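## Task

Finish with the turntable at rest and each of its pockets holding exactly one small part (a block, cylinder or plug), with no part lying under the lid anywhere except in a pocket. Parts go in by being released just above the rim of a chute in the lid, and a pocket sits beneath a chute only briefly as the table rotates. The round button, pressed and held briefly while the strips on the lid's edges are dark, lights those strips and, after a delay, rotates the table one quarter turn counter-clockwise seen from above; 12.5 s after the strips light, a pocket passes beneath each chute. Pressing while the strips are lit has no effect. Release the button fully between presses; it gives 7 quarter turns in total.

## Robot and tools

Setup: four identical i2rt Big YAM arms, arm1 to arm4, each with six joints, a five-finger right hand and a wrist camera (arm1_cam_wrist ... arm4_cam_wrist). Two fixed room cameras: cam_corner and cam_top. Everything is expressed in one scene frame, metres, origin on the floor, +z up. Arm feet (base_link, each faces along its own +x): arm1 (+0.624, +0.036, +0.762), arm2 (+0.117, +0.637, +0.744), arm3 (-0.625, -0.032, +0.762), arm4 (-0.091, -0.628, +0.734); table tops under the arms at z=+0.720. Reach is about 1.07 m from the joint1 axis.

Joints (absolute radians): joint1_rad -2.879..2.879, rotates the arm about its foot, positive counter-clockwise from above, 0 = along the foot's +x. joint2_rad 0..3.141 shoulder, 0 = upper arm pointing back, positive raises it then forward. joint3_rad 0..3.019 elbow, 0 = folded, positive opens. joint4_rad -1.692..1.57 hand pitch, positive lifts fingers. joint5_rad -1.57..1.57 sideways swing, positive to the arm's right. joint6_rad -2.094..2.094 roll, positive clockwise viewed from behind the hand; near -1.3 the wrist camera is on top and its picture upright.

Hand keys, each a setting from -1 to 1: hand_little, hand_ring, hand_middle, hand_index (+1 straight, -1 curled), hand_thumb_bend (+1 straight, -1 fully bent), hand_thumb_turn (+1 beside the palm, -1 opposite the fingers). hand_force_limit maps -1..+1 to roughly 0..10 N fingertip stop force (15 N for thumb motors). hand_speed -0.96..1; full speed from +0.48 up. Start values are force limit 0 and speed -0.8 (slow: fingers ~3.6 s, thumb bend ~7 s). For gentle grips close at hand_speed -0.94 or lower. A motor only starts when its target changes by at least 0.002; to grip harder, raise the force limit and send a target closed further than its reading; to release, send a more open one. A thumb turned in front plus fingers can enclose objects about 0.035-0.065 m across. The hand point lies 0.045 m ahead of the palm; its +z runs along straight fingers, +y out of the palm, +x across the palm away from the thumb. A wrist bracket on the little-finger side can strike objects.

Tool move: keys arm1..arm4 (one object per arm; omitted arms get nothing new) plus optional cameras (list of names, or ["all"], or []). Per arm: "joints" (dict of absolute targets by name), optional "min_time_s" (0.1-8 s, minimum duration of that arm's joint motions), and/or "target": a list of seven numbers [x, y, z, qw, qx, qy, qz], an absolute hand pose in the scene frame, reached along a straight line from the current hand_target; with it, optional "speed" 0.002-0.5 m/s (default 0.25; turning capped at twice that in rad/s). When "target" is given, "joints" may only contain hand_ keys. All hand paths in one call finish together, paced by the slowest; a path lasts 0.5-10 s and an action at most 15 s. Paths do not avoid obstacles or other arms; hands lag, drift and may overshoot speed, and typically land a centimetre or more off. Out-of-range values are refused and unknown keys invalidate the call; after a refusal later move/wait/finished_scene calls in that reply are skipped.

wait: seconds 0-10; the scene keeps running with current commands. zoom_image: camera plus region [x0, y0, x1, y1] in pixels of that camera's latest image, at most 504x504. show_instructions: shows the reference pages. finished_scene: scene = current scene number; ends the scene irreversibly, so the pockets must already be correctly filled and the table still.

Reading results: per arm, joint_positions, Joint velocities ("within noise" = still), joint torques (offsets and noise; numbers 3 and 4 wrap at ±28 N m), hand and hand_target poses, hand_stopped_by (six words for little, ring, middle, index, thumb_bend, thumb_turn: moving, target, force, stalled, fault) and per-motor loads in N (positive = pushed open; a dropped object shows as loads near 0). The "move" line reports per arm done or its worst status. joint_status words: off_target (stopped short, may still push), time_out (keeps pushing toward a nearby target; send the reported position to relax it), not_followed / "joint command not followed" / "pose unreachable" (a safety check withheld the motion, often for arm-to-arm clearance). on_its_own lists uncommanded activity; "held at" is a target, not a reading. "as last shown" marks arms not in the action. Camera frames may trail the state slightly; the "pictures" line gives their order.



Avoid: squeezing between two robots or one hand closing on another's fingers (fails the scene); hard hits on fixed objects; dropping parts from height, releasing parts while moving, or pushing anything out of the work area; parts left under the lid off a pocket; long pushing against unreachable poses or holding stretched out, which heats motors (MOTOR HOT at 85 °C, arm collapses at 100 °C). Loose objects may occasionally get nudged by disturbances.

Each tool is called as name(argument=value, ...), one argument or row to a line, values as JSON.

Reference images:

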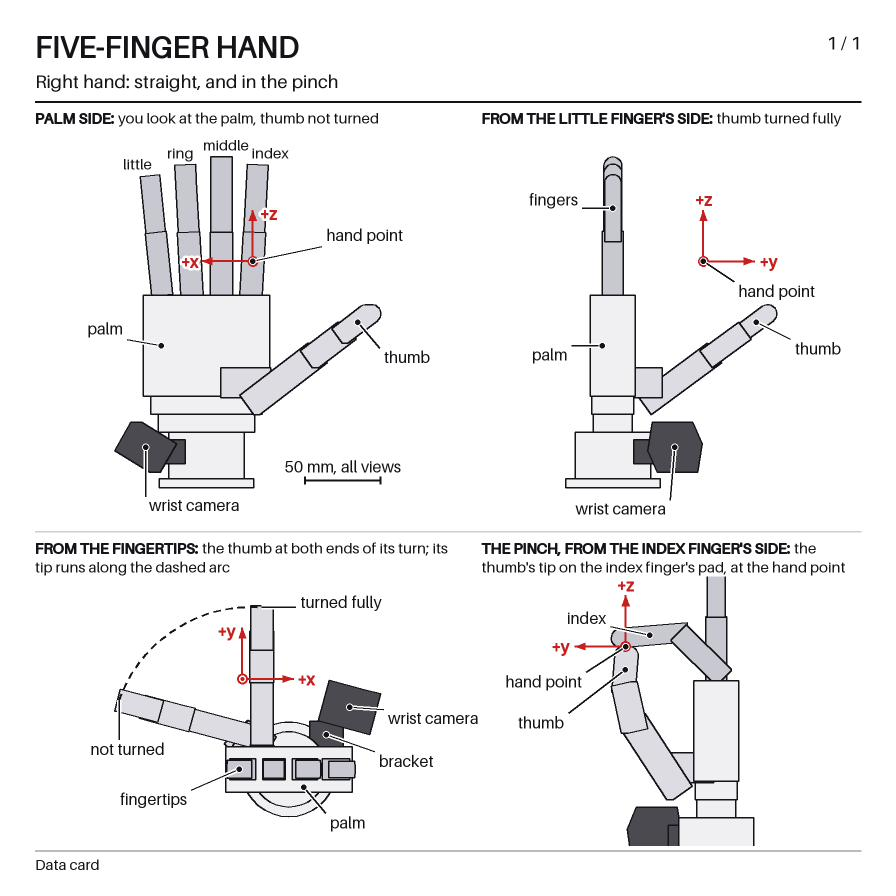

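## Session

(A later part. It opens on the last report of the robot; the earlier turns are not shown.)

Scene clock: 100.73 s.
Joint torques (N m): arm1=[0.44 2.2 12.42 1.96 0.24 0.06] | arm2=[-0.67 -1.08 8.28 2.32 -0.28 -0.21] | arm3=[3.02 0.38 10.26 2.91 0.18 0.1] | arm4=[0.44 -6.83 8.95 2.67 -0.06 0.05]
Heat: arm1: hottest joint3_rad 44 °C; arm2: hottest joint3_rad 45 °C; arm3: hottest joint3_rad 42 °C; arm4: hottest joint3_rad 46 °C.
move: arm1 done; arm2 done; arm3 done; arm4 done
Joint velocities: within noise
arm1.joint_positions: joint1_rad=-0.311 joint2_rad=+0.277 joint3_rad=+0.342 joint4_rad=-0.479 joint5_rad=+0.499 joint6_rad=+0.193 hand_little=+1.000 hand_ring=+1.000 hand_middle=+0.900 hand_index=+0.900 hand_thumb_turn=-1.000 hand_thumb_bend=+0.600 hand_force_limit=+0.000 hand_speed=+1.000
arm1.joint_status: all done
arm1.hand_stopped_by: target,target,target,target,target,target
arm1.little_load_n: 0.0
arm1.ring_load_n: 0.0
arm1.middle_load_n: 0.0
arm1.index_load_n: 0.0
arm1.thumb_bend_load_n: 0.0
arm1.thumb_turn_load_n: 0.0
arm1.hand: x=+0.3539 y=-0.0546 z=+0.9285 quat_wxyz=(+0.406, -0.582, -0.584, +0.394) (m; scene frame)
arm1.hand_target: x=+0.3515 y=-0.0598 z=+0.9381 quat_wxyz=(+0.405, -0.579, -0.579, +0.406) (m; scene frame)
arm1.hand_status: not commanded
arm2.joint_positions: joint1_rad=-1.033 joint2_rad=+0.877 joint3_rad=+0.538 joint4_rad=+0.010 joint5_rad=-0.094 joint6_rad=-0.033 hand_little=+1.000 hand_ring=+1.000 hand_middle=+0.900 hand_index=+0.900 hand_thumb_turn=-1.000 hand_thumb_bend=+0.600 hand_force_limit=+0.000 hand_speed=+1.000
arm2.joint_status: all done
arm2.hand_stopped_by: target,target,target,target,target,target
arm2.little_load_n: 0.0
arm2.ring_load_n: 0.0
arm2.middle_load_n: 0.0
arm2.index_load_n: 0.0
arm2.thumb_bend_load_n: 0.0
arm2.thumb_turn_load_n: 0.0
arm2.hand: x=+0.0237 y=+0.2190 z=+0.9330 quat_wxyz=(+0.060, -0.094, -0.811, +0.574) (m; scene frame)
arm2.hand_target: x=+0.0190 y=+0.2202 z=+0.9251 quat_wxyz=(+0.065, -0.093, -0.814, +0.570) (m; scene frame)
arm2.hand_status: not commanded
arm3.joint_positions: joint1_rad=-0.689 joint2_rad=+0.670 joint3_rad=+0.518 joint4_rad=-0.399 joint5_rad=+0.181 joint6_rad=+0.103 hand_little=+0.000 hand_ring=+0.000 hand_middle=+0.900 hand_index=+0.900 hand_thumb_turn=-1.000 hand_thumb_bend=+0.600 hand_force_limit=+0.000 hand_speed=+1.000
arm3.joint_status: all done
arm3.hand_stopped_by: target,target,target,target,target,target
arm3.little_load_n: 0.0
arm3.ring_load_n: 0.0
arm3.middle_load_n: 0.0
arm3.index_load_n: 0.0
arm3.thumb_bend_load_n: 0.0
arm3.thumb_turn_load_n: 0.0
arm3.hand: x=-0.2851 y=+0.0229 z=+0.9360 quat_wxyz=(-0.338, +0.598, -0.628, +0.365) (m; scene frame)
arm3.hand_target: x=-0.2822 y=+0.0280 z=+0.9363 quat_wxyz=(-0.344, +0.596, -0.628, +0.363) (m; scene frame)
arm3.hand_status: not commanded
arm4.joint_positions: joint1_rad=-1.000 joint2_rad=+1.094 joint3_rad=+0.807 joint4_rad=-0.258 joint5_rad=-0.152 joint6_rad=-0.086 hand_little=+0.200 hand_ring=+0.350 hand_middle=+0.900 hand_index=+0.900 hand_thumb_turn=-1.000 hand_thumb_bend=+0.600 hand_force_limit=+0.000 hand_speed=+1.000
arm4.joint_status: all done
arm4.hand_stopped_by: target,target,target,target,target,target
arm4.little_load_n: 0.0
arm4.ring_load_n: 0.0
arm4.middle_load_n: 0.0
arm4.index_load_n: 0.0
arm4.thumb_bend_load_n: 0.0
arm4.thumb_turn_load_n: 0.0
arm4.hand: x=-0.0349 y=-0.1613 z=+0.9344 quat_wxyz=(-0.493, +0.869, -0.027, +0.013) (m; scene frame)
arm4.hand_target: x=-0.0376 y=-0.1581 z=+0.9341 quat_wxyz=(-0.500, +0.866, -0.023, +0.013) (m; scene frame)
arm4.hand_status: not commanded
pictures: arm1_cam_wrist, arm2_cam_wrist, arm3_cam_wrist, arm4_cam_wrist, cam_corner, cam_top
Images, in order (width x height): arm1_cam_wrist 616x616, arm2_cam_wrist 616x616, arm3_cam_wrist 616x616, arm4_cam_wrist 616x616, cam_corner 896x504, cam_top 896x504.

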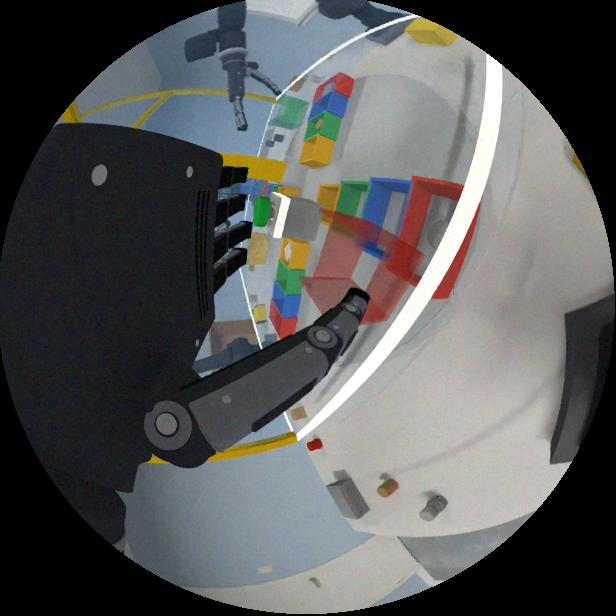

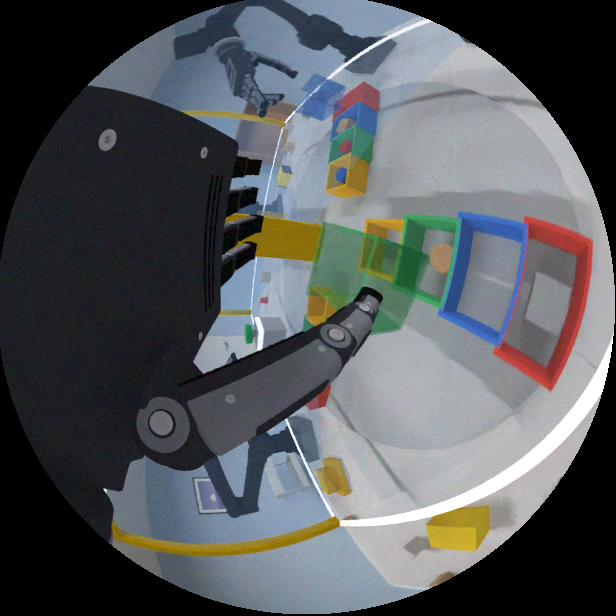

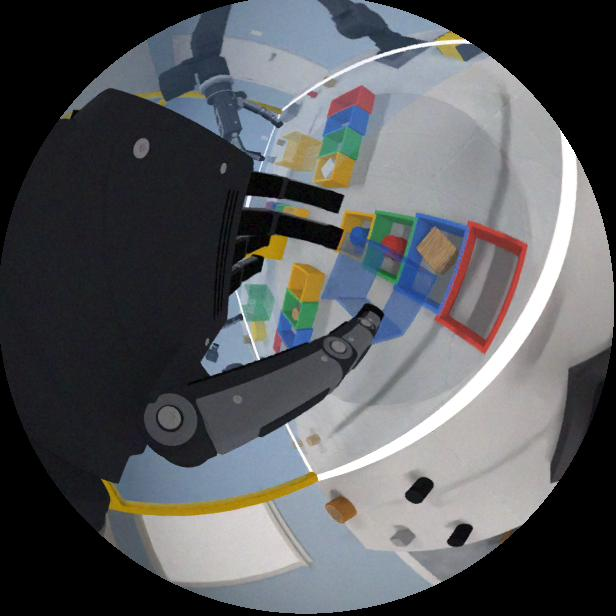

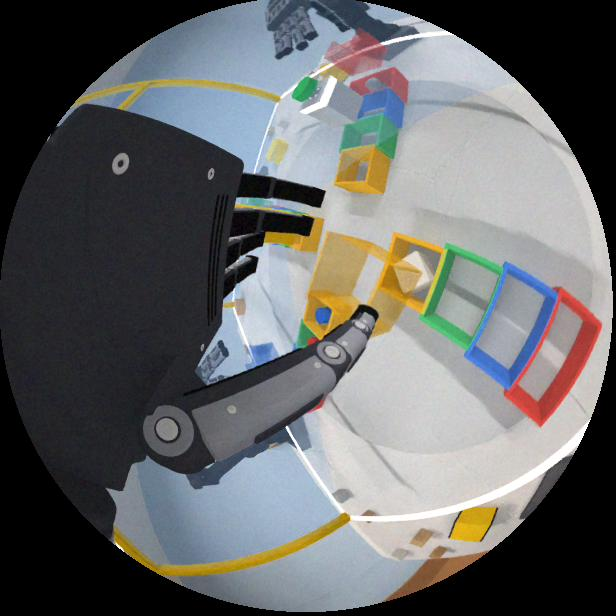

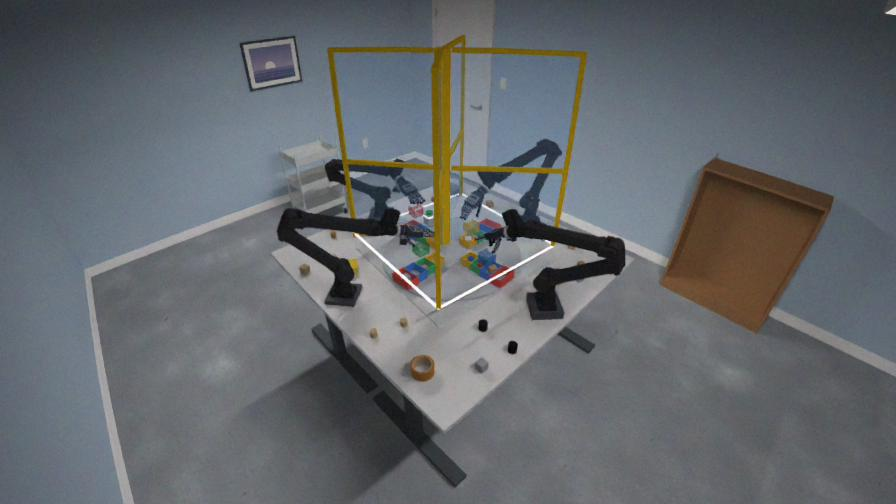

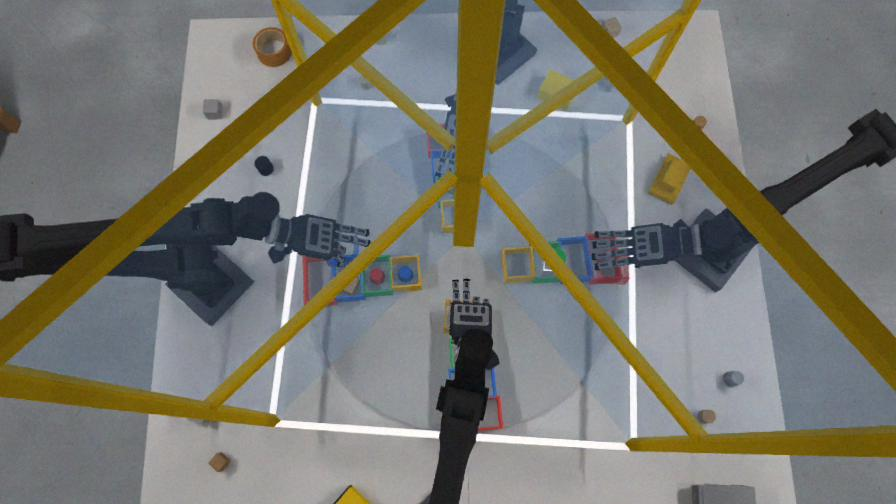

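move(
  arm1={"target": [0.350, -0.050, 1.05, 0.4056, -0.5793, -0.5793, 0.4056], "speed": 0.25},
  arm2={"target": [0.030, 0.235, 1.05, 0.0649, -0.0927, -0.8140, 0.5700], "speed": 0.25},
  arm3={"target": [-0.295, 0.020, 1.05, 0.3442, -0.5961, 0.6282, -0.3627], "speed": 0.25},
  arm4={"target": [-0.040, -0.180, 1.05, 0.4998, -0.8657, 0.0227, -0.0131], "speed": 0.25},
)

move(
  arm1={"joints": {"joint1_rad": 0.607, "joint2_rad": 0.614, "joint3_rad": 1.361, "joint4_rad": -1.15, "joint5_rad": 0, "joint6_rad": 0, "hand_index": 0.5, "hand_middle": 0.5, "hand_thumb_bend": 0.25, "hand_ring": 1, "hand_little": 1, "hand_speed": 0}, "min_time_s": 3.5},
  arm2={"joints": {"joint2_rad": 0.637, "joint3_rad": 1.319, "joint4_rad": -1.15, "joint5_rad": 0, "joint6_rad": 0, "hand_index": 0.5, "hand_middle": 0.5, "hand_thumb_bend": 0.25, "hand_ring": 1, "hand_little": 1, "hand_speed": 0}, "min_time_s": 2.5},
  arm3={"joints": {"joint1_rad": 0.80, "joint2_rad": 0.628, "joint3_rad": 1.317, "joint4_rad": -1.25, "joint5_rad": 0, "joint6_rad": 0, "hand_index": 0.6, "hand_middle": 0.6, "hand_thumb_bend": 0.25, "hand_ring": 1, "hand_little": 1, "hand_speed": 0}, "min_time_s": 3.5},
  arm4={"joints": {"joint2_rad": 0.62, "joint3_rad": 1.3, "joint4_rad": -1.23, "joint5_rad": 0, "joint6_rad": 0, "hand_index": 0.6, "hand_middle": 0.6, "hand_thumb_bend": 0.25, "hand_ring": 1, "hand_little": 1, "hand_speed": 0}, "min_time_s": 2.5},
)

move(
  arm2={"joints": {"joint1_rad": -1.9}, "min_time_s": 2.5},
  arm4={"joints": {"joint1_rad": -2.2}, "min_time_s": 3},
  cameras=["all"],
)

zoom_image(
  camera="cam_top",
  region=[310, 130, 640, 430],
)

Scene clock: 103.27 s.
Joint torques (N m): arm1=[-1.44 2.02 15.19 1.13 0.08 -0.05] | arm2=[1.26 -0.5 13.12 1.42 0 -0.11] | arm3=[1.2 0.5 13.76 1.78 0 -0.06] | arm4=[-0.15 -5.66 15.16 1.37 -0.24 0.01]
Heat: arm1: hottest joint3_rad 44 °C; arm2: hottest joint3_rad 45 °C; arm3: hottest joint3_rad 43 °C; arm4: hottest joint3_rad 47 °C.
move: arm1 off_target; arm2 off_target; arm3 off_target; arm4 off_target
Joint velocities: within noise
arm1.joint_positions: joint1_rad=-0.359 joint2_rad=+0.341 joint3_rad=+0.609 joint4_rad=-0.679 joint5_rad=+0.439 joint6_rad=+0.176 hand_little=+1.000 hand_ring=+1.000 hand_middle=+0.900 hand_index=+0.900 hand_thumb_turn=-1.000 hand_thumb_bend=+0.600 hand_force_limit=+0.000 hand_speed=+1.000
arm1.joint_status: not commanded
arm1.hand_stopped_by: target,target,target,target,target,target
arm1.little_load_n: 0.0
arm1.ring_load_n: 0.0
arm1.middle_load_n: 0.0
arm1.index_load_n: 0.0
arm1.thumb_bend_load_n: 0.0
arm1.thumb_turn_load_n: 0.0
arm1.hand: x=+0.3529 y=-0.0523 z=+1.0258 quat_wxyz=(+0.399, -0.581, -0.589, +0.396) (m; scene frame)
arm1.hand_target: x=+0.3505 y=-0.0499 z=+1.0497 quat_wxyz=(+0.406, -0.579, -0.579, +0.406) (m; scene frame)
arm1.hand_status: off_target (0.025 m and 1.7 deg from the pose sent, 0.122 m and 1.5 deg at the start)
arm2.joint_positions: joint1_rad=-1.027 joint2_rad=+0.743 joint3_rad=+0.754 joint4_rad=-0.375 joint5_rad=-0.075 joint6_rad=-0.033 hand_little=+1.000 hand_ring=+1.000 hand_middle=+0.900 hand_index=+0.900 hand_thumb_turn=-1.000 hand_thumb_bend=+0.600 hand_force_limit=+0.000 hand_speed=+1.000
arm2.joint_status: not commanded
arm2.hand_stopped_by: target,target,target,target,target,target
arm2.little_load_n: 0.0
arm2.ring_load_n: 0.0
arm2.middle_load_n: -0.5
arm2.index_load_n: 0.0
arm2.thumb_bend_load_n: 0.0
arm2.thumb_turn_load_n: 0.0
arm2.hand: x=+0.0291 y=+0.2429 z=+1.0278 quat_wxyz=(+0.063, -0.099, -0.821, +0.559) (m; scene frame)
arm2.hand_target: x=+0.0302 y=+0.2358 z=+1.0498 quat_wxyz=(+0.065, -0.093, -0.814, +0.570) (m; scene frame)
arm2.hand_status: off_target (0.024 m and 1.7 deg from the pose sent, 0.118 m and 0.8 deg at the start)
arm3.joint_positions: joint1_rad=-0.698 joint2_rad=+0.632 joint3_rad=+0.761 joint4_rad=-0.699 joint5_rad=+0.157 joint6_rad=+0.103 hand_little=+0.000 hand_ring=+0.000 hand_middle=+0.900 hand_index=+0.900 hand_thumb_turn=-1.000 hand_thumb_bend=+0.600 hand_force_limit=+0.000 hand_speed=+1.000
arm3.joint_status: not commanded
arm3.hand_stopped_by: target,target,target,target,target,target
arm3.little_load_n: 0.0
arm3.ring_load_n: 0.0
arm3.middle_load_n: 0.0
arm3.index_load_n: 0.0
arm3.thumb_bend_load_n: 0.0
arm3.thumb_turn_load_n: 0.5
arm3.hand: x=-0.2994 y=+0.0232 z=+1.0291 quat_wxyz=(-0.337, +0.604, -0.630, +0.354) (m; scene frame)
arm3.hand_target: x=-0.2954 y=+0.0201 z=+1.0497 quat_wxyz=(-0.344, +0.596, -0.628, +0.363) (m; scene frame)
arm3.hand_status: off_target (0.022 m and 1.6 deg from the pose sent, 0.115 m and 0.8 deg at the start)
arm4.joint_positions: joint1_rad=-1.000 joint2_rad=+0.980 joint3_rad=+0.969 joint4_rad=-0.568 joint5_rad=-0.155 joint6_rad=-0.086 hand_little=+0.200 hand_ring=+0.350 hand_middle=+0.900 hand_index=+0.900 hand_thumb_turn=-1.000 hand_thumb_bend=+0.600 hand_force_limit=+0.000 hand_speed=+1.000
arm4.joint_status: not commanded
arm4.hand_stopped_by: target,target,target,target,target,target
arm4.little_load_n: 0.0
arm4.ring_load_n: 0.0
arm4.middle_load_n: 0.0
arm4.index_load_n: 0.0
arm4.thumb_bend_load_n: 0.0
arm4.thumb_turn_load_n: 0.0
arm4.hand: x=-0.0428 y=-0.1924 z=+1.0169 quat_wxyz=(-0.479, +0.877, -0.028, +0.008) (m; scene frame)
arm4.hand_target: x=-0.0403 y=-0.1816 z=+1.0497 quat_wxyz=(-0.500, +0.866, -0.023, +0.013) (m; scene frame)
arm4.hand_status: off_target (0.035 m and 2.8 deg from the pose sent, 0.117 m and 1.0 deg at the start)
pictures: none

Scene clock: 107.27 s.
Joint torques (N m): arm1=[0.62 1.67 12.97 1.24 -0.04 -0.05] | arm2=[1.26 1.32 11.29 1.32 0.01 0.09] | arm3=[2.84 1.61 11.75 1.84 -0.01 -0.17] | arm4=[-0.21 -1.14 13.11 1.4 0.02 0.19]
Heat: arm1: hottest joint3_rad 45 °C; arm2: hottest joint3_rad 46 °C; arm3: hottest joint3_rad 43 °C; arm4: hottest joint3_rad 48 °C.
move: arm1 done; arm2 done; arm3 done; arm4 done
Joint velocities: within noise
arm1.joint_positions: joint1_rad=+0.595 joint2_rad=+0.608 joint3_rad=+1.319 joint4_rad=-1.142 joint5_rad=+0.001 joint6_rad=+0.007 hand_little=+1.000 hand_ring=+1.000 hand_middle=+0.500 hand_index=+0.500 hand_thumb_turn=-1.000 hand_thumb_bend=+0.250 hand_force_limit=+0.000 hand_speed=+0.000
arm1.joint_status: all done
arm1.hand_stopped_by: target,target,target,target,target,target
arm1.little_load_n: 0.0
arm1.ring_load_n: 0.0
arm1.middle_load_n: 0.0
arm1.index_load_n: 0.0
arm1.thumb_bend_load_n: 0.0
arm1.thumb_turn_load_n: 0.0
arm1.hand: x=+0.6150 y=-0.2249 z=+1.2464 quat_wxyz=(+0.033, -0.064, -0.840, +0.537) (m; scene frame)
arm1.hand_target: x=+0.6183 y=-0.2221 z=+1.2641 quat_wxyz=(+0.032, -0.055, -0.834, +0.549) (m; scene frame)
arm1.hand_status: not commanded
arm2.joint_positions: joint1_rad=-1.027 joint2_rad=+0.640 joint3_rad=+1.279 joint4_rad=-1.142 joint5_rad=-0.003 joint6_rad=-0.014 hand_little=+1.000 hand_ring=+1.000 hand_middle=+0.500 hand_index=+0.500 hand_thumb_turn=-1.000 hand_thumb_bend=+0.250 hand_force_limit=+0.000 hand_speed=+0.000
arm2.joint_status: all done
arm2.hand_stopped_by: target,target,target,target,target,target
arm2.little_load_n: 0.0
arm2.ring_load_n: 0.0
arm2.middle_load_n: 0.0
arm2.index_load_n: 0.0
arm2.thumb_bend_load_n: 0.0
arm2.thumb_turn_load_n: 0.0
arm2.hand: x=+0.0540 y=+0.3650 z=+1.1968 quat_wxyz=(+0.077, -0.133, -0.854, +0.497) (m; scene frame)
arm2.hand_target: x=+0.0582 y=+0.3686 z=+1.2168 quat_wxyz=(+0.075, -0.133, -0.845, +0.513) (m; scene frame)
arm2.hand_status: not commanded
arm3.joint_positions: joint1_rad=+0.788 joint2_rad=+0.632 joint3_rad=+1.281 joint4_rad=-1.239 joint5_rad=+0.001 joint6_rad=+0.014 hand_little=+1.000 hand_ring=+1.000 hand_middle=+0.600 hand_index=+0.600 hand_thumb_turn=-1.000 hand_thumb_bend=+0.250 hand_force_limit=+0.000 hand_speed=+0.000
arm3.joint_status: all done
arm3.hand_stopped_by: target,target,target,target,target,target
arm3.little_load_n: 0.0
arm3.ring_load_n: -0.5
arm3.middle_load_n: 0.0
arm3.index_load_n: 0.0
arm3.thumb_bend_load_n: 0.0
arm3.thumb_turn_load_n: 0.0
arm3.hand: x=-0.6761 y=+0.2195 z=+1.2002 quat_wxyz=(-0.467, +0.884, +0.022, -0.011) (m; scene frame)
arm3.hand_target: x=-0.6783 y=+0.2139 z=+1.2167 quat_wxyz=(-0.480, +0.876, +0.033, -0.012) (m; scene frame)
arm3.hand_status: not commanded
arm4.joint_positions: joint1_rad=-1.000 joint2_rad=+0.621 joint3_rad=+1.242 joint4_rad=-1.219 joint5_rad=-0.002 joint6_rad=-0.014 hand_little=+1.000 hand_ring=+1.000 hand_middle=+0.600 hand_index=+0.600 hand_thumb_turn=-1.000 hand_thumb_bend=+0.250 hand_force_limit=+0.000 hand_speed=+0.000
arm4.joint_status: all done
arm4.hand_stopped_by: target,target,target,target,target,target
arm4.little_load_n: 0.0
arm4.ring_load_n: 0.0
arm4.middle_load_n: 0.0
arm4.index_load_n: 0.0
arm4.thumb_bend_load_n: 0.5
arm4.thumb_turn_load_n: 0.0
arm4.hand: x=-0.0612 y=-0.3760 z=+1.1611 quat_wxyz=(-0.464, +0.879, -0.097, +0.057) (m; scene frame)
arm4.hand_target: x=-0.0626 y=-0.3799 z=+1.1885 quat_wxyz=(-0.485, +0.867, -0.102, +0.057) (m; scene frame)
arm4.hand_status: not commanded
pictures: none

Scene clock: 110.73 s.
Joint torques (N m): arm1=[0.62 1.79 12.94 1.2 -0.05 -0.04] | arm2=[-0.62 1.49 11.28 1.31 -0.04 0.06] | arm3=[3.08 1.44 11.82 1.85 -0.02 -0.15] | arm4=[-0.85 -1.14 13.11 1.4 -0.04 0.18]
Heat: arm1: hottest joint3_rad 46 °C; arm2: hottest joint3_rad 47 °C; arm3: hottest joint3_rad 44 °C; arm4: hottest joint3_rad 48 °C.
move: arm2 done; arm4 done
Joint velocities: within noise
arm1, arm3: as last shown
arm1.hand_target: x=+0.6183 y=-0.2221 z=+1.2642 quat_wxyz=(+0.032, -0.055, -0.834, +0.549) (m; scene frame)
arm2.joint_positions: joint1_rad=-1.891 joint2_rad=+0.640 joint3_rad=+1.279 joint4_rad=-1.142 joint5_rad=-0.002 joint6_rad=-0.014 hand_little=+1.000 hand_ring=+1.000 hand_middle=+0.500 hand_index=+0.500 hand_thumb_turn=-1.000 hand_thumb_bend=+0.250 hand_force_limit=+0.000 hand_speed=+0.000
arm2.joint_status: all done
arm2.hand_stopped_by: target,target,target,target,target,target
arm2.little_load_n: 0.0
arm2.ring_load_n: 0.0
arm2.middle_load_n: 0.0
arm2.index_load_n: 0.0
arm2.thumb_bend_load_n: 0.0
arm2.thumb_turn_load_n: 0.0
arm2.hand: x=-0.1294 y=+0.5014 z=+1.1955 quat_wxyz=(+0.283, -0.476, -0.723, +0.414) (m; scene frame)
arm2.hand_target: x=-0.1264 y=+0.5047 z=+1.2156 quat_wxyz=(+0.291, -0.479, -0.709, +0.427) (m; scene frame)
arm2.hand_status: not commanded
arm3.hand_target: x=-0.6783 y=+0.2139 z=+1.2167 quat_wxyz=(-0.480, +0.876, +0.034, -0.012) (m; scene frame)
arm4.joint_positions: joint1_rad=-2.192 joint2_rad=+0.621 joint3_rad=+1.242 joint4_rad=-1.219 joint5_rad=-0.001 joint6_rad=-0.014 hand_little=+1.000 hand_ring=+1.000 hand_middle=+0.600 hand_index=+0.600 hand_thumb_turn=-1.000 hand_thumb_bend=+0.250 hand_force_limit=+0.000 hand_speed=+0.000
arm4.joint_status: all done
arm4.hand_stopped_by: target,target,target,target,target,target
arm4.little_load_n: 0.0
arm4.ring_load_n: 0.0
arm4.middle_load_n: 0.0
arm4.index_load_n: 0.0
arm4.thumb_bend_load_n: 0.0
arm4.thumb_turn_load_n: 0.0
arm4.hand: x=+0.1542 y=-0.5619 z=+1.1611 quat_wxyz=(-0.351, +0.673, -0.574, +0.308) (m; scene frame)
arm4.hand_target: x=+0.1505 y=-0.5638 z=+1.1885 quat_wxyz=(-0.368, +0.658, -0.573, +0.321) (m; scene frame)
arm4.hand_status: not commanded
pictures: arm1_cam_wrist, arm2_cam_wrist, arm3_cam_wrist, arm4_cam_wrist, cam_corner, cam_top
Images, in order (width x height): arm1_cam_wrist 616x616, arm2_cam_wrist 616x616, arm3_cam_wrist 616x616, arm4_cam_wrist 616x616, cam_corner 896x504, cam_top 896x504.

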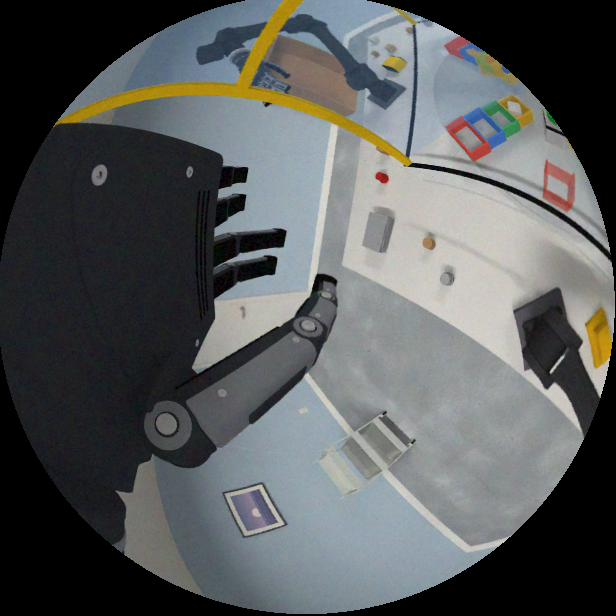

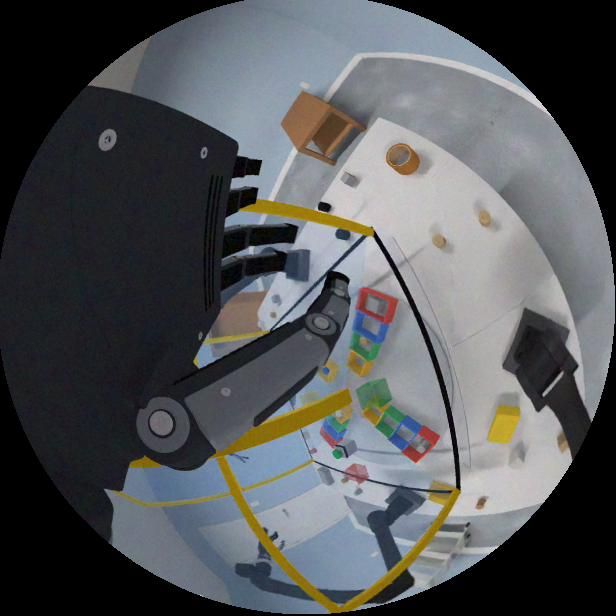

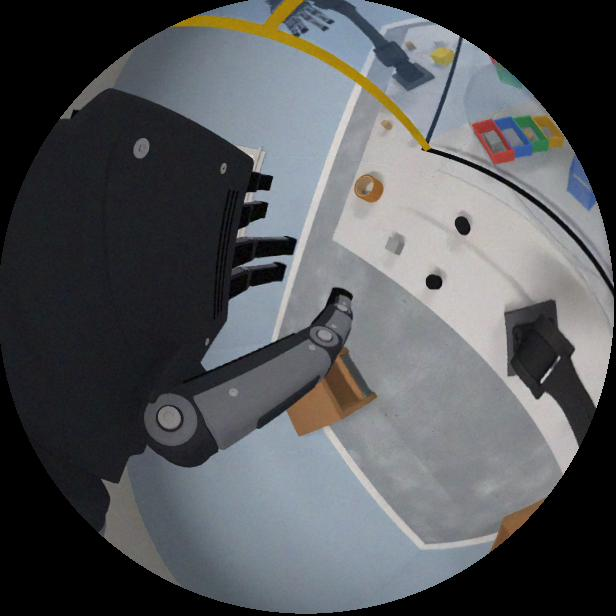

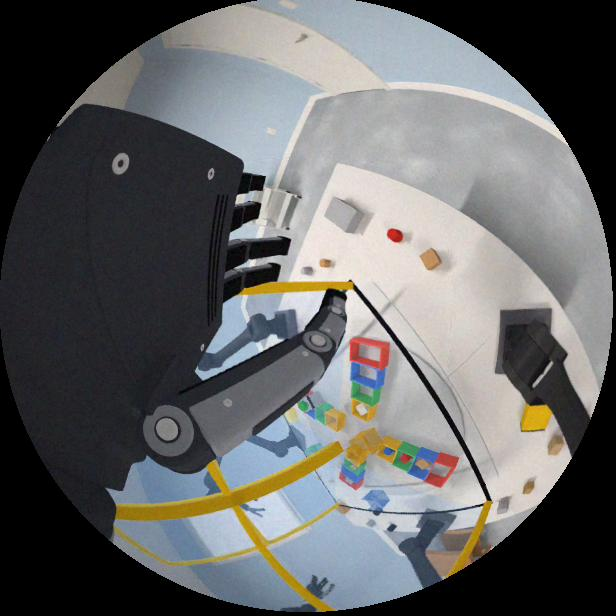

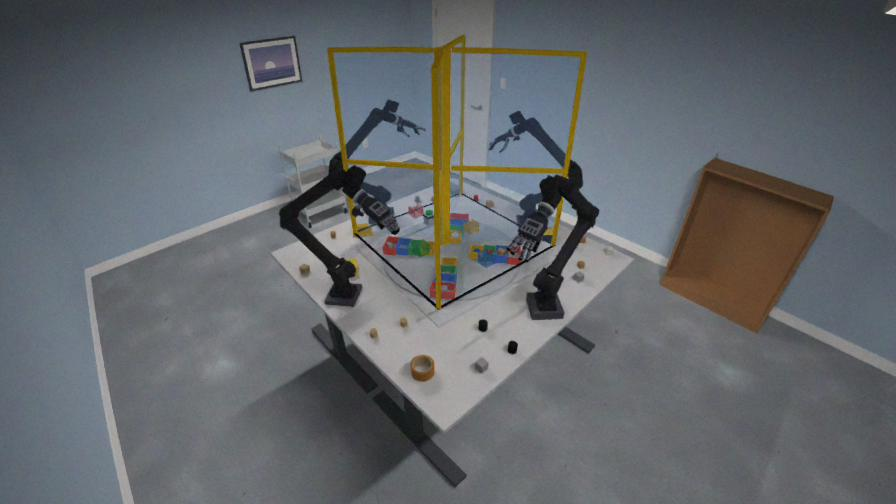

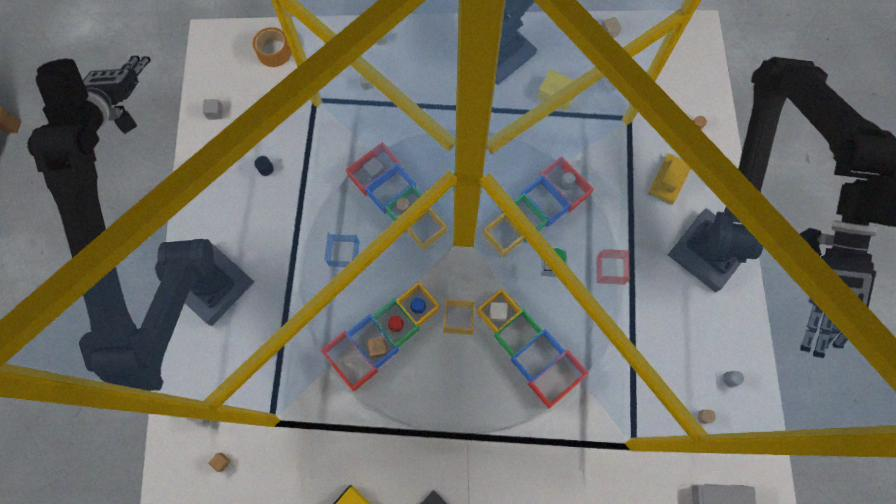

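Scaled by 1.527 from the camera's 896x504 image, which has a finer 1280x720 frame.

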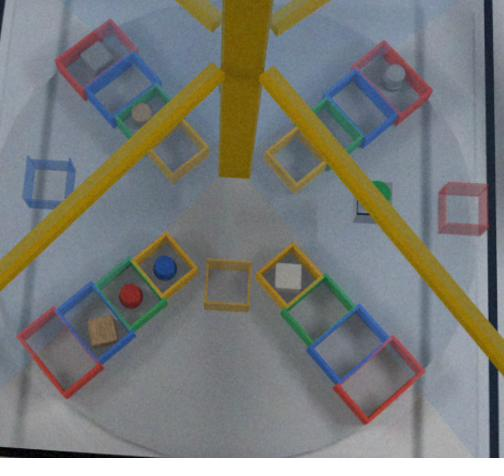

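move(
  arm1={"target": [0.5506, -0.352, 0.86, 0.0599, -0.0856, -0.8147, 0.5704], "speed": 0.2},
  arm2={"target": [-0.191, 0.5185, 0.86, 0.3875, -0.5534, -0.6039, 0.4229], "speed": 0.2},
  arm3={"target": [-0.668, 0.402, 0.86, 0.4995, -0.8651, -0.0377, 0.0218], "speed": 0.2},
  arm4={"target": [0.335, -0.59, 0.86, 0.4196, -0.5992, 0.5586, -0.3912], "speed": 0.2, "joints": {"hand_index": 0.5, "hand_middle": 0.5}},
  cameras=["arm1_cam_wrist", "arm2_cam_wrist", "arm3_cam_wrist", "arm4_cam_wrist"],
)

zoom_image(
  camera="arm3_cam_wrist",
  region=[320, 200, 460, 340],
)

Scene clock: 116.90 s.
Joint torques (N m): arm1=[-1.08 -1.9 9.18 2.03 -0.1 -0.02] | arm2=[1.2 2.26 8.47 2.21 0.13 0.08] | arm3=[1.2 -3.14 9.18 2.99 -0.09 -0.16] | arm4=[-0.85 -4.66 8.29 2.84 -0.18 0]
Heat: arm1: hottest joint3_rad 47 °C; arm2: hottest joint3_rad 47 °C; arm3: hottest joint3_rad 44 °C; arm4: hottest joint3_rad 49 °C.
move: arm1 done; arm2 done; arm3 done; arm4 done
Joint velocities: within noise
arm1.joint_positions: joint1_rad=+0.450 joint2_rad=+0.948 joint3_rad=+0.309 joint4_rad=+0.292 joint5_rad=-0.078 joint6_rad=-0.032 hand_little=+1.000 hand_ring=+1.000 hand_middle=+0.500 hand_index=+0.500 hand_thumb_turn=-1.000 hand_thumb_bend=+0.250 hand_force_limit=+0.000 hand_speed=+0.000
arm1.joint_status: not commanded
arm1.hand_stopped_by: target,target,target,target,target,target
arm1.little_load_n: 0.0
arm1.ring_load_n: -0.5
arm1.middle_load_n: 0.0
arm1.index_load_n: 0.0
arm1.thumb_bend_load_n: 0.5
arm1.thumb_turn_load_n: 0.0
arm1.hand: x=+0.5551 y=-0.3521 z=+0.8620 quat_wxyz=(+0.056, -0.083, -0.815, +0.570) (m; scene frame)
arm1.hand_target: x=+0.5507 y=-0.3519 z=+0.8600 quat_wxyz=(+0.060, -0.086, -0.815, +0.570) (m; scene frame)
arm1.hand_status: done (0.005 m and 0.5 deg from the pose sent, 0.412 m and 6.2 deg at the start)
arm2.joint_positions: joint1_rad=-1.836 joint2_rad=+0.507 joint3_rad=+0.237 joint4_rad=-0.080 joint5_rad=+0.341 joint6_rad=+0.120 hand_little=+1.000 hand_ring=+1.000 hand_middle=+0.500 hand_index=+0.500 hand_thumb_turn=-1.000 hand_thumb_bend=+0.250 hand_force_limit=+0.000 hand_speed=+0.000
arm2.joint_status: not commanded
arm2.hand_stopped_by: target,target,target,target,target,target
arm2.little_load_n: 0.0
arm2.ring_load_n: 0.0
arm2.middle_load_n: 0.0
arm2.index_load_n: -0.5
arm2.thumb_bend_load_n: 0.0
arm2.thumb_turn_load_n: 0.0
arm2.hand: x=-0.1922 y=+0.5220 z=+0.8648 quat_wxyz=(+0.392, -0.551, -0.604, +0.421) (m; scene frame)
arm2.hand_target: x=-0.1907 y=+0.5186 z=+0.8600 quat_wxyz=(+0.387, -0.553, -0.604, +0.423) (m; scene frame)
arm2.hand_status: done (0.006 m and 0.7 deg from the pose sent, 0.342 m and 20.3 deg at the start)
arm3.joint_positions: joint1_rad=+0.732 joint2_rad=+1.098 joint3_rad=+0.518 joint4_rad=+0.061 joint5_rad=-0.087 joint6_rad=-0.025 hand_little=+1.000 hand_ring=+1.000 hand_middle=+0.600 hand_index=+0.600 hand_thumb_turn=-1.000 hand_thumb_bend=+0.250 hand_force_limit=+0.000 hand_speed=+0.000
arm3.joint_status: not commanded
arm3.hand_stopped_by: target,target,target,target,target,target
arm3.little_load_n: -0.5
arm3.ring_load_n: 0.0
arm3.middle_load_n: 0.0
arm3.index_load_n: 0.0
arm3.thumb_bend_load_n: 0.0
arm3.thumb_turn_load_n: 0.0
arm3.hand: x=-0.6732 y=+0.3980 z=+0.8630 quat_wxyz=(-0.499, +0.866, +0.036, -0.027) (m; scene frame)
arm3.hand_target: x=-0.6680 y=+0.4017 z=+0.8601 quat_wxyz=(-0.499, +0.865, +0.038, -0.022) (m; scene frame)
arm3.hand_status: done (0.007 m and 0.6 deg from the pose sent, 0.386 m and 4.8 deg at the start)
arm4.joint_positions: joint1_rad=-2.343 joint2_rad=+1.007 joint3_rad=+0.425 joint4_rad=+0.217 joint5_rad=-0.078 joint6_rad=-0.022 hand_little=+1.000 hand_ring=+1.000 hand_middle=+0.500 hand_index=+0.500 hand_thumb_turn=-1.000 hand_thumb_bend=+0.250 hand_force_limit=+0.000 hand_speed=+0.000
arm4.joint_status: all done
arm4.hand_stopped_by: target,target,target,target,target,target
arm4.little_load_n: 0.0
arm4.ring_load_n: 0.0
arm4.middle_load_n: 0.0
arm4.index_load_n: 0.0
arm4.thumb_bend_load_n: 0.0
arm4.thumb_turn_load_n: 0.0
arm4.hand: x=+0.3321 y=-0.5865 z=+0.8593 quat_wxyz=(-0.418, +0.602, -0.562, +0.384) (m; scene frame)
arm4.hand_target: x=+0.3349 y=-0.5900 z=+0.8601 quat_wxyz=(-0.419, +0.599, -0.559, +0.391) (m; scene frame)
arm4.hand_status: done (0.005 m and 1.0 deg from the pose sent, 0.352 m and 15.1 deg at the start)
pictures: arm1_cam_wrist, arm2_cam_wrist, arm3_cam_wrist, arm4_cam_wrist
Images, in order (width x height): arm1_cam_wrist 616x616, arm2_cam_wrist 616x616, arm3_cam_wrist 616x616, arm4_cam_wrist 616x616.

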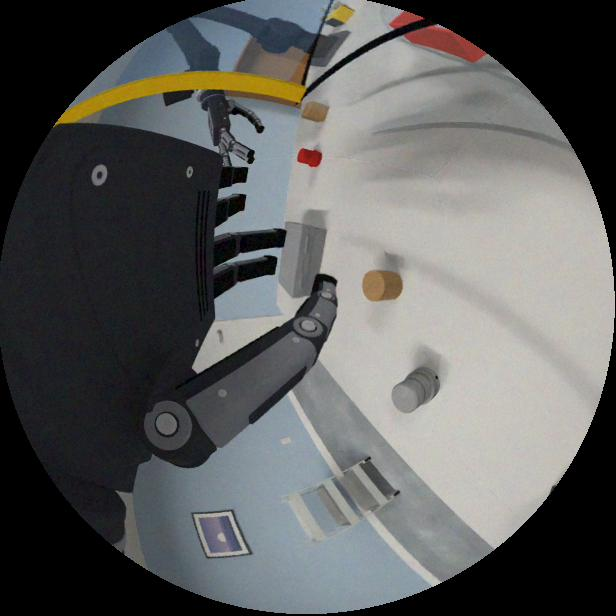

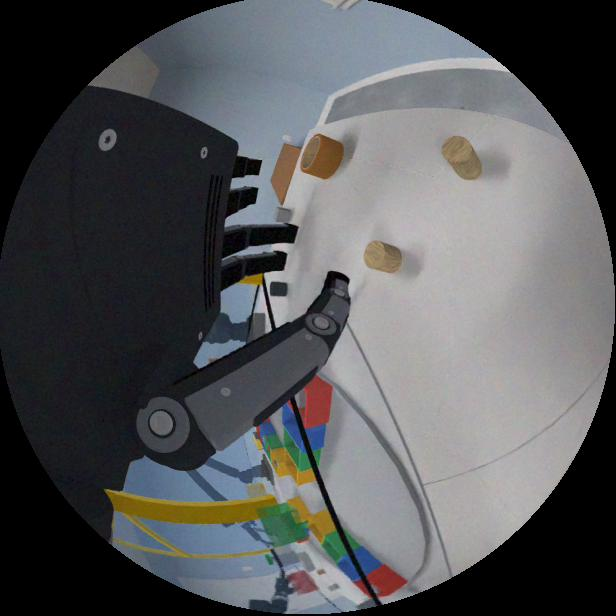

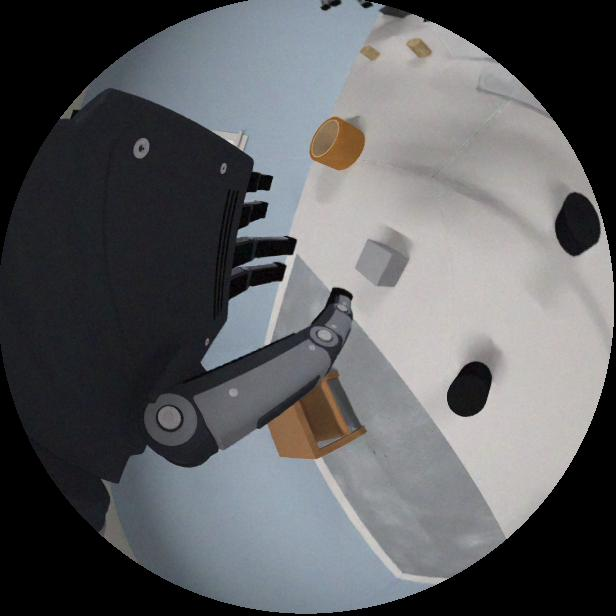

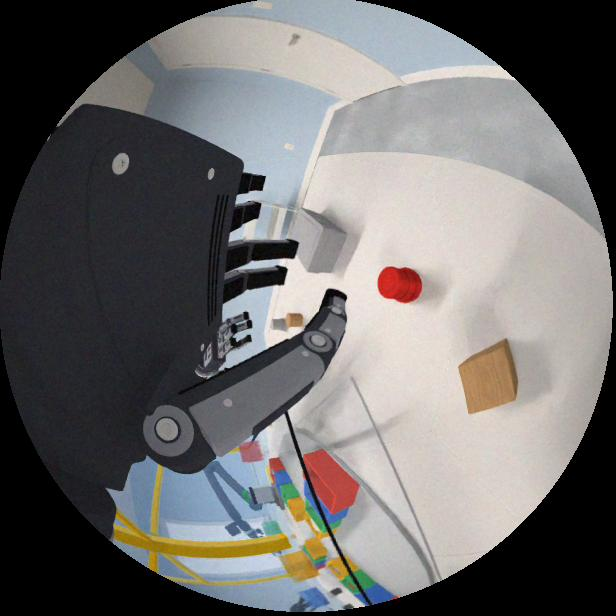

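Scaled by 3.600 from the camera's 616x616 image, which has a finer 880x880 frame.

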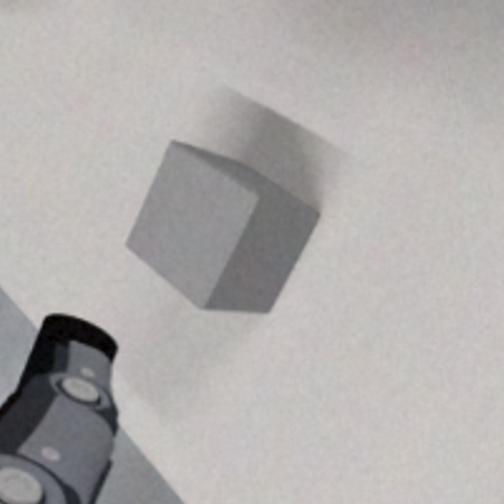

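move(
  arm1={"target": [0.5765, -0.366, 0.79, 0.0599, -0.0856, -0.8147, 0.5704], "speed": 0.12},
  arm2={"target": [-0.228, 0.518, 0.785, 0.3875, -0.5534, -0.6039, 0.4229], "speed": 0.12},
  arm3={"target": [-0.671, 0.440, 0.79, 0.4999, -0.8657, 0.0189, -0.0109], "speed": 0.12},
  arm4={"target": [0.356, -0.583, 0.79, 0.4196, -0.5992, 0.5586, -0.3912], "speed": 0.12},
  cameras=["arm1_cam_wrist", "arm2_cam_wrist", "arm3_cam_wrist", "arm4_cam_wrist"],
)

Scene clock: 121.17 s.
Joint torques (N m): arm1=[0.62 -3.43 6.02 2.09 0.09 0.08] | arm2=[-0.62 0.09 5.68 2.17 -0.13 -0.21] | arm3=[3.14 -5.42 7.84 2.95 0.14 0.11] | arm4=[0.38 -6.42 6.26 2.85 0 0.08]
Heat: arm1: hottest joint3_rad 46 °C; arm2: hottest joint3_rad 47 °C; arm3: hottest joint3_rad 43 °C; arm4: hottest joint3_rad 48 °C.
move: arm1 done; arm2 done; arm3 done; arm4 done
Joint velocities: within noise
arm1.joint_positions: joint1_rad=+0.544 joint2_rad=+1.300 joint3_rad=+0.238 joint4_rad=+0.719 joint5_rad=+0.029 joint6_rad=-0.003 hand_little=+1.000 hand_ring=+1.000 hand_middle=+0.500 hand_index=+0.500 hand_thumb_turn=-1.000 hand_thumb_bend=+0.250 hand_force_limit=+0.000 hand_speed=+0.000
arm1.joint_status: not commanded
arm1.hand_stopped_by: target,target,target,target,target,target
arm1.little_load_n: 0.0
arm1.ring_load_n: -0.5
arm1.middle_load_n: 0.0
arm1.index_load_n: 0.0
arm1.thumb_bend_load_n: 0.0
arm1.thumb_turn_load_n: 0.0
arm1.hand: x=+0.5714 y=-0.3665 z=+0.7929 quat_wxyz=(+0.064, -0.087, -0.814, +0.571) (m; scene frame)
arm1.hand_target: x=+0.5765 y=-0.3659 z=+0.7900 quat_wxyz=(+0.060, -0.085, -0.815, +0.570) (m; scene frame)
arm1.hand_status: done (0.006 m and 0.6 deg from the pose sent, 0.076 m and 0.5 deg at the start)
arm2.joint_positions: joint1_rad=-1.892 joint2_rad=+1.030 joint3_rad=+0.153 joint4_rad=+0.538 joint5_rad=+0.274 joint6_rad=+0.118 hand_little=+1.000 hand_ring=+1.000 hand_middle=+0.500 hand_index=+0.500 hand_thumb_turn=-1.000 hand_thumb_bend=+0.250 hand_force_limit=+0.000 hand_speed=+0.000
arm2.joint_status: not commanded
arm2.hand_stopped_by: target,target,target,target,target,target
arm2.little_load_n: 0.0
arm2.ring_load_n: 0.0
arm2.middle_load_n: 0.0
arm2.index_load_n: 0.0
arm2.thumb_bend_load_n: 0.0
arm2.thumb_turn_load_n: 0.0
arm2.hand: x=-0.2297 y=+0.5128 z=+0.7910 quat_wxyz=(+0.385, -0.554, -0.601, +0.430) (m; scene frame)
arm2.hand_target: x=-0.2278 y=+0.5180 z=+0.7851 quat_wxyz=(+0.388, -0.553, -0.604, +0.423) (m; scene frame)
arm2.hand_status: done (0.008 m and 0.9 deg from the pose sent, 0.088 m and 0.7 deg at the start)
arm3.joint_positions: joint1_rad=+0.776 joint2_rad=+1.392 joint3_rad=+0.507 joint4_rad=+0.361 joint5_rad=+0.080 joint6_rad=+0.046 hand_little=+1.000 hand_ring=+1.000 hand_middle=+0.600 hand_index=+0.600 hand_thumb_turn=-1.000 hand_thumb_bend=+0.250 hand_force_limit=+0.000 hand_speed=+0.000
arm3.joint_status: not commanded
arm3.hand_stopped_by: target,target,target,target,target,target
arm3.little_load_n: -0.5
arm3.ring_load_n: 0.0
arm3.middle_load_n: 0.0
arm3.index_load_n: 0.0
arm3.thumb_bend_load_n: 0.5
arm3.thumb_turn_load_n: 0.0
arm3.hand: x=-0.6646 y=+0.4351 z=+0.7917 quat_wxyz=(-0.498, +0.867, -0.017, +0.017) (m; scene frame)
arm3.hand_target: x=-0.6709 y=+0.4398 z=+0.7902 quat_wxyz=(-0.500, +0.866, -0.019, +0.011) (m; scene frame)
arm3.hand_status: done (0.008 m and 0.8 deg from the pose sent, 0.084 m and 7.7 deg at the start)
arm4.joint_positions: joint1_rad=-2.335 joint2_rad=+1.313 joint3_rad=+0.379 joint4_rad=+0.570 joint5_rad=-0.058 joint6_rad=-0.022 hand_little=+1.000 hand_ring=+1.000 hand_middle=+0.500 hand_index=+0.500 hand_thumb_turn=-1.000 hand_thumb_bend=+0.250 hand_force_limit=+0.000 hand_speed=+0.000
arm4.joint_status: not commanded
arm4.hand_stopped_by: target,target,target,target,target,target
arm4.little_load_n: 0.0
arm4.ring_load_n: 0.0
arm4.middle_load_n: 0.0
arm4.index_load_n: 0.0
arm4.thumb_bend_load_n: 0.0
arm4.thumb_turn_load_n: 0.0
arm4.hand: x=+0.3549 y=-0.5865 z=+0.7893 quat_wxyz=(-0.414, +0.600, -0.563, +0.389) (m; scene frame)
arm4.hand_target: x=+0.3559 y=-0.5831 z=+0.7901 quat_wxyz=(-0.419, +0.599, -0.559, +0.391) (m; scene frame)
arm4.hand_status: done (0.004 m and 0.9 deg from the pose sent, 0.073 m and 1.0 deg at the start)
pictures: arm1_cam_wrist, arm2_cam_wrist, arm3_cam_wrist, arm4_cam_wrist
Images, in order (width x height): arm1_cam_wrist 616x616, arm2_cam_wrist 616x616, arm3_cam_wrist 616x616, arm4_cam_wrist 616x616.

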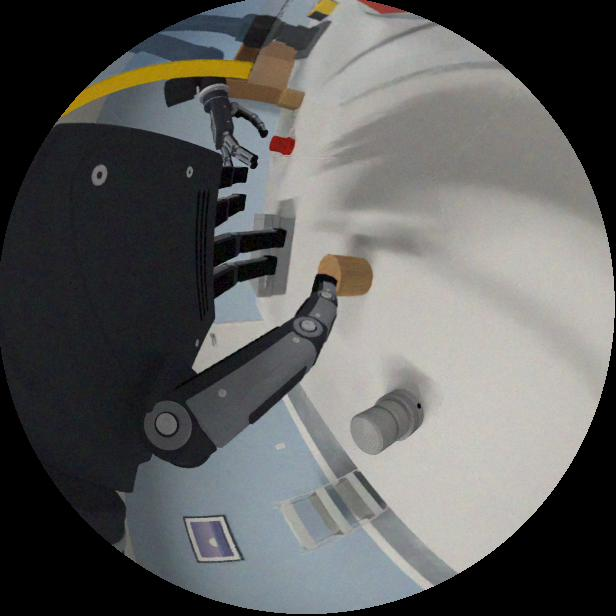

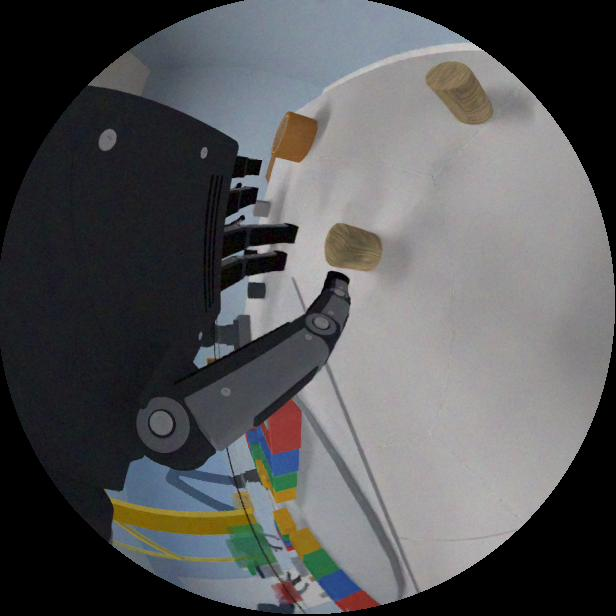

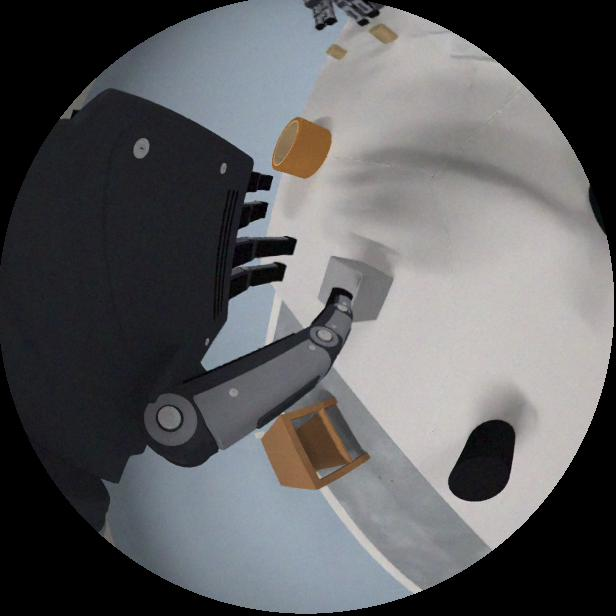

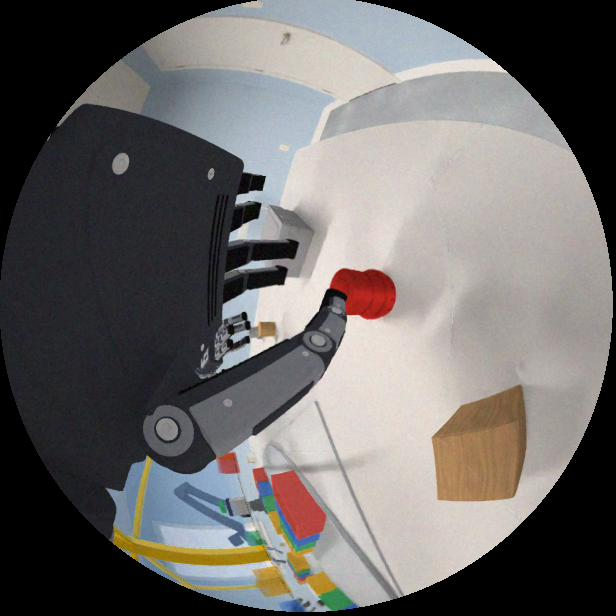

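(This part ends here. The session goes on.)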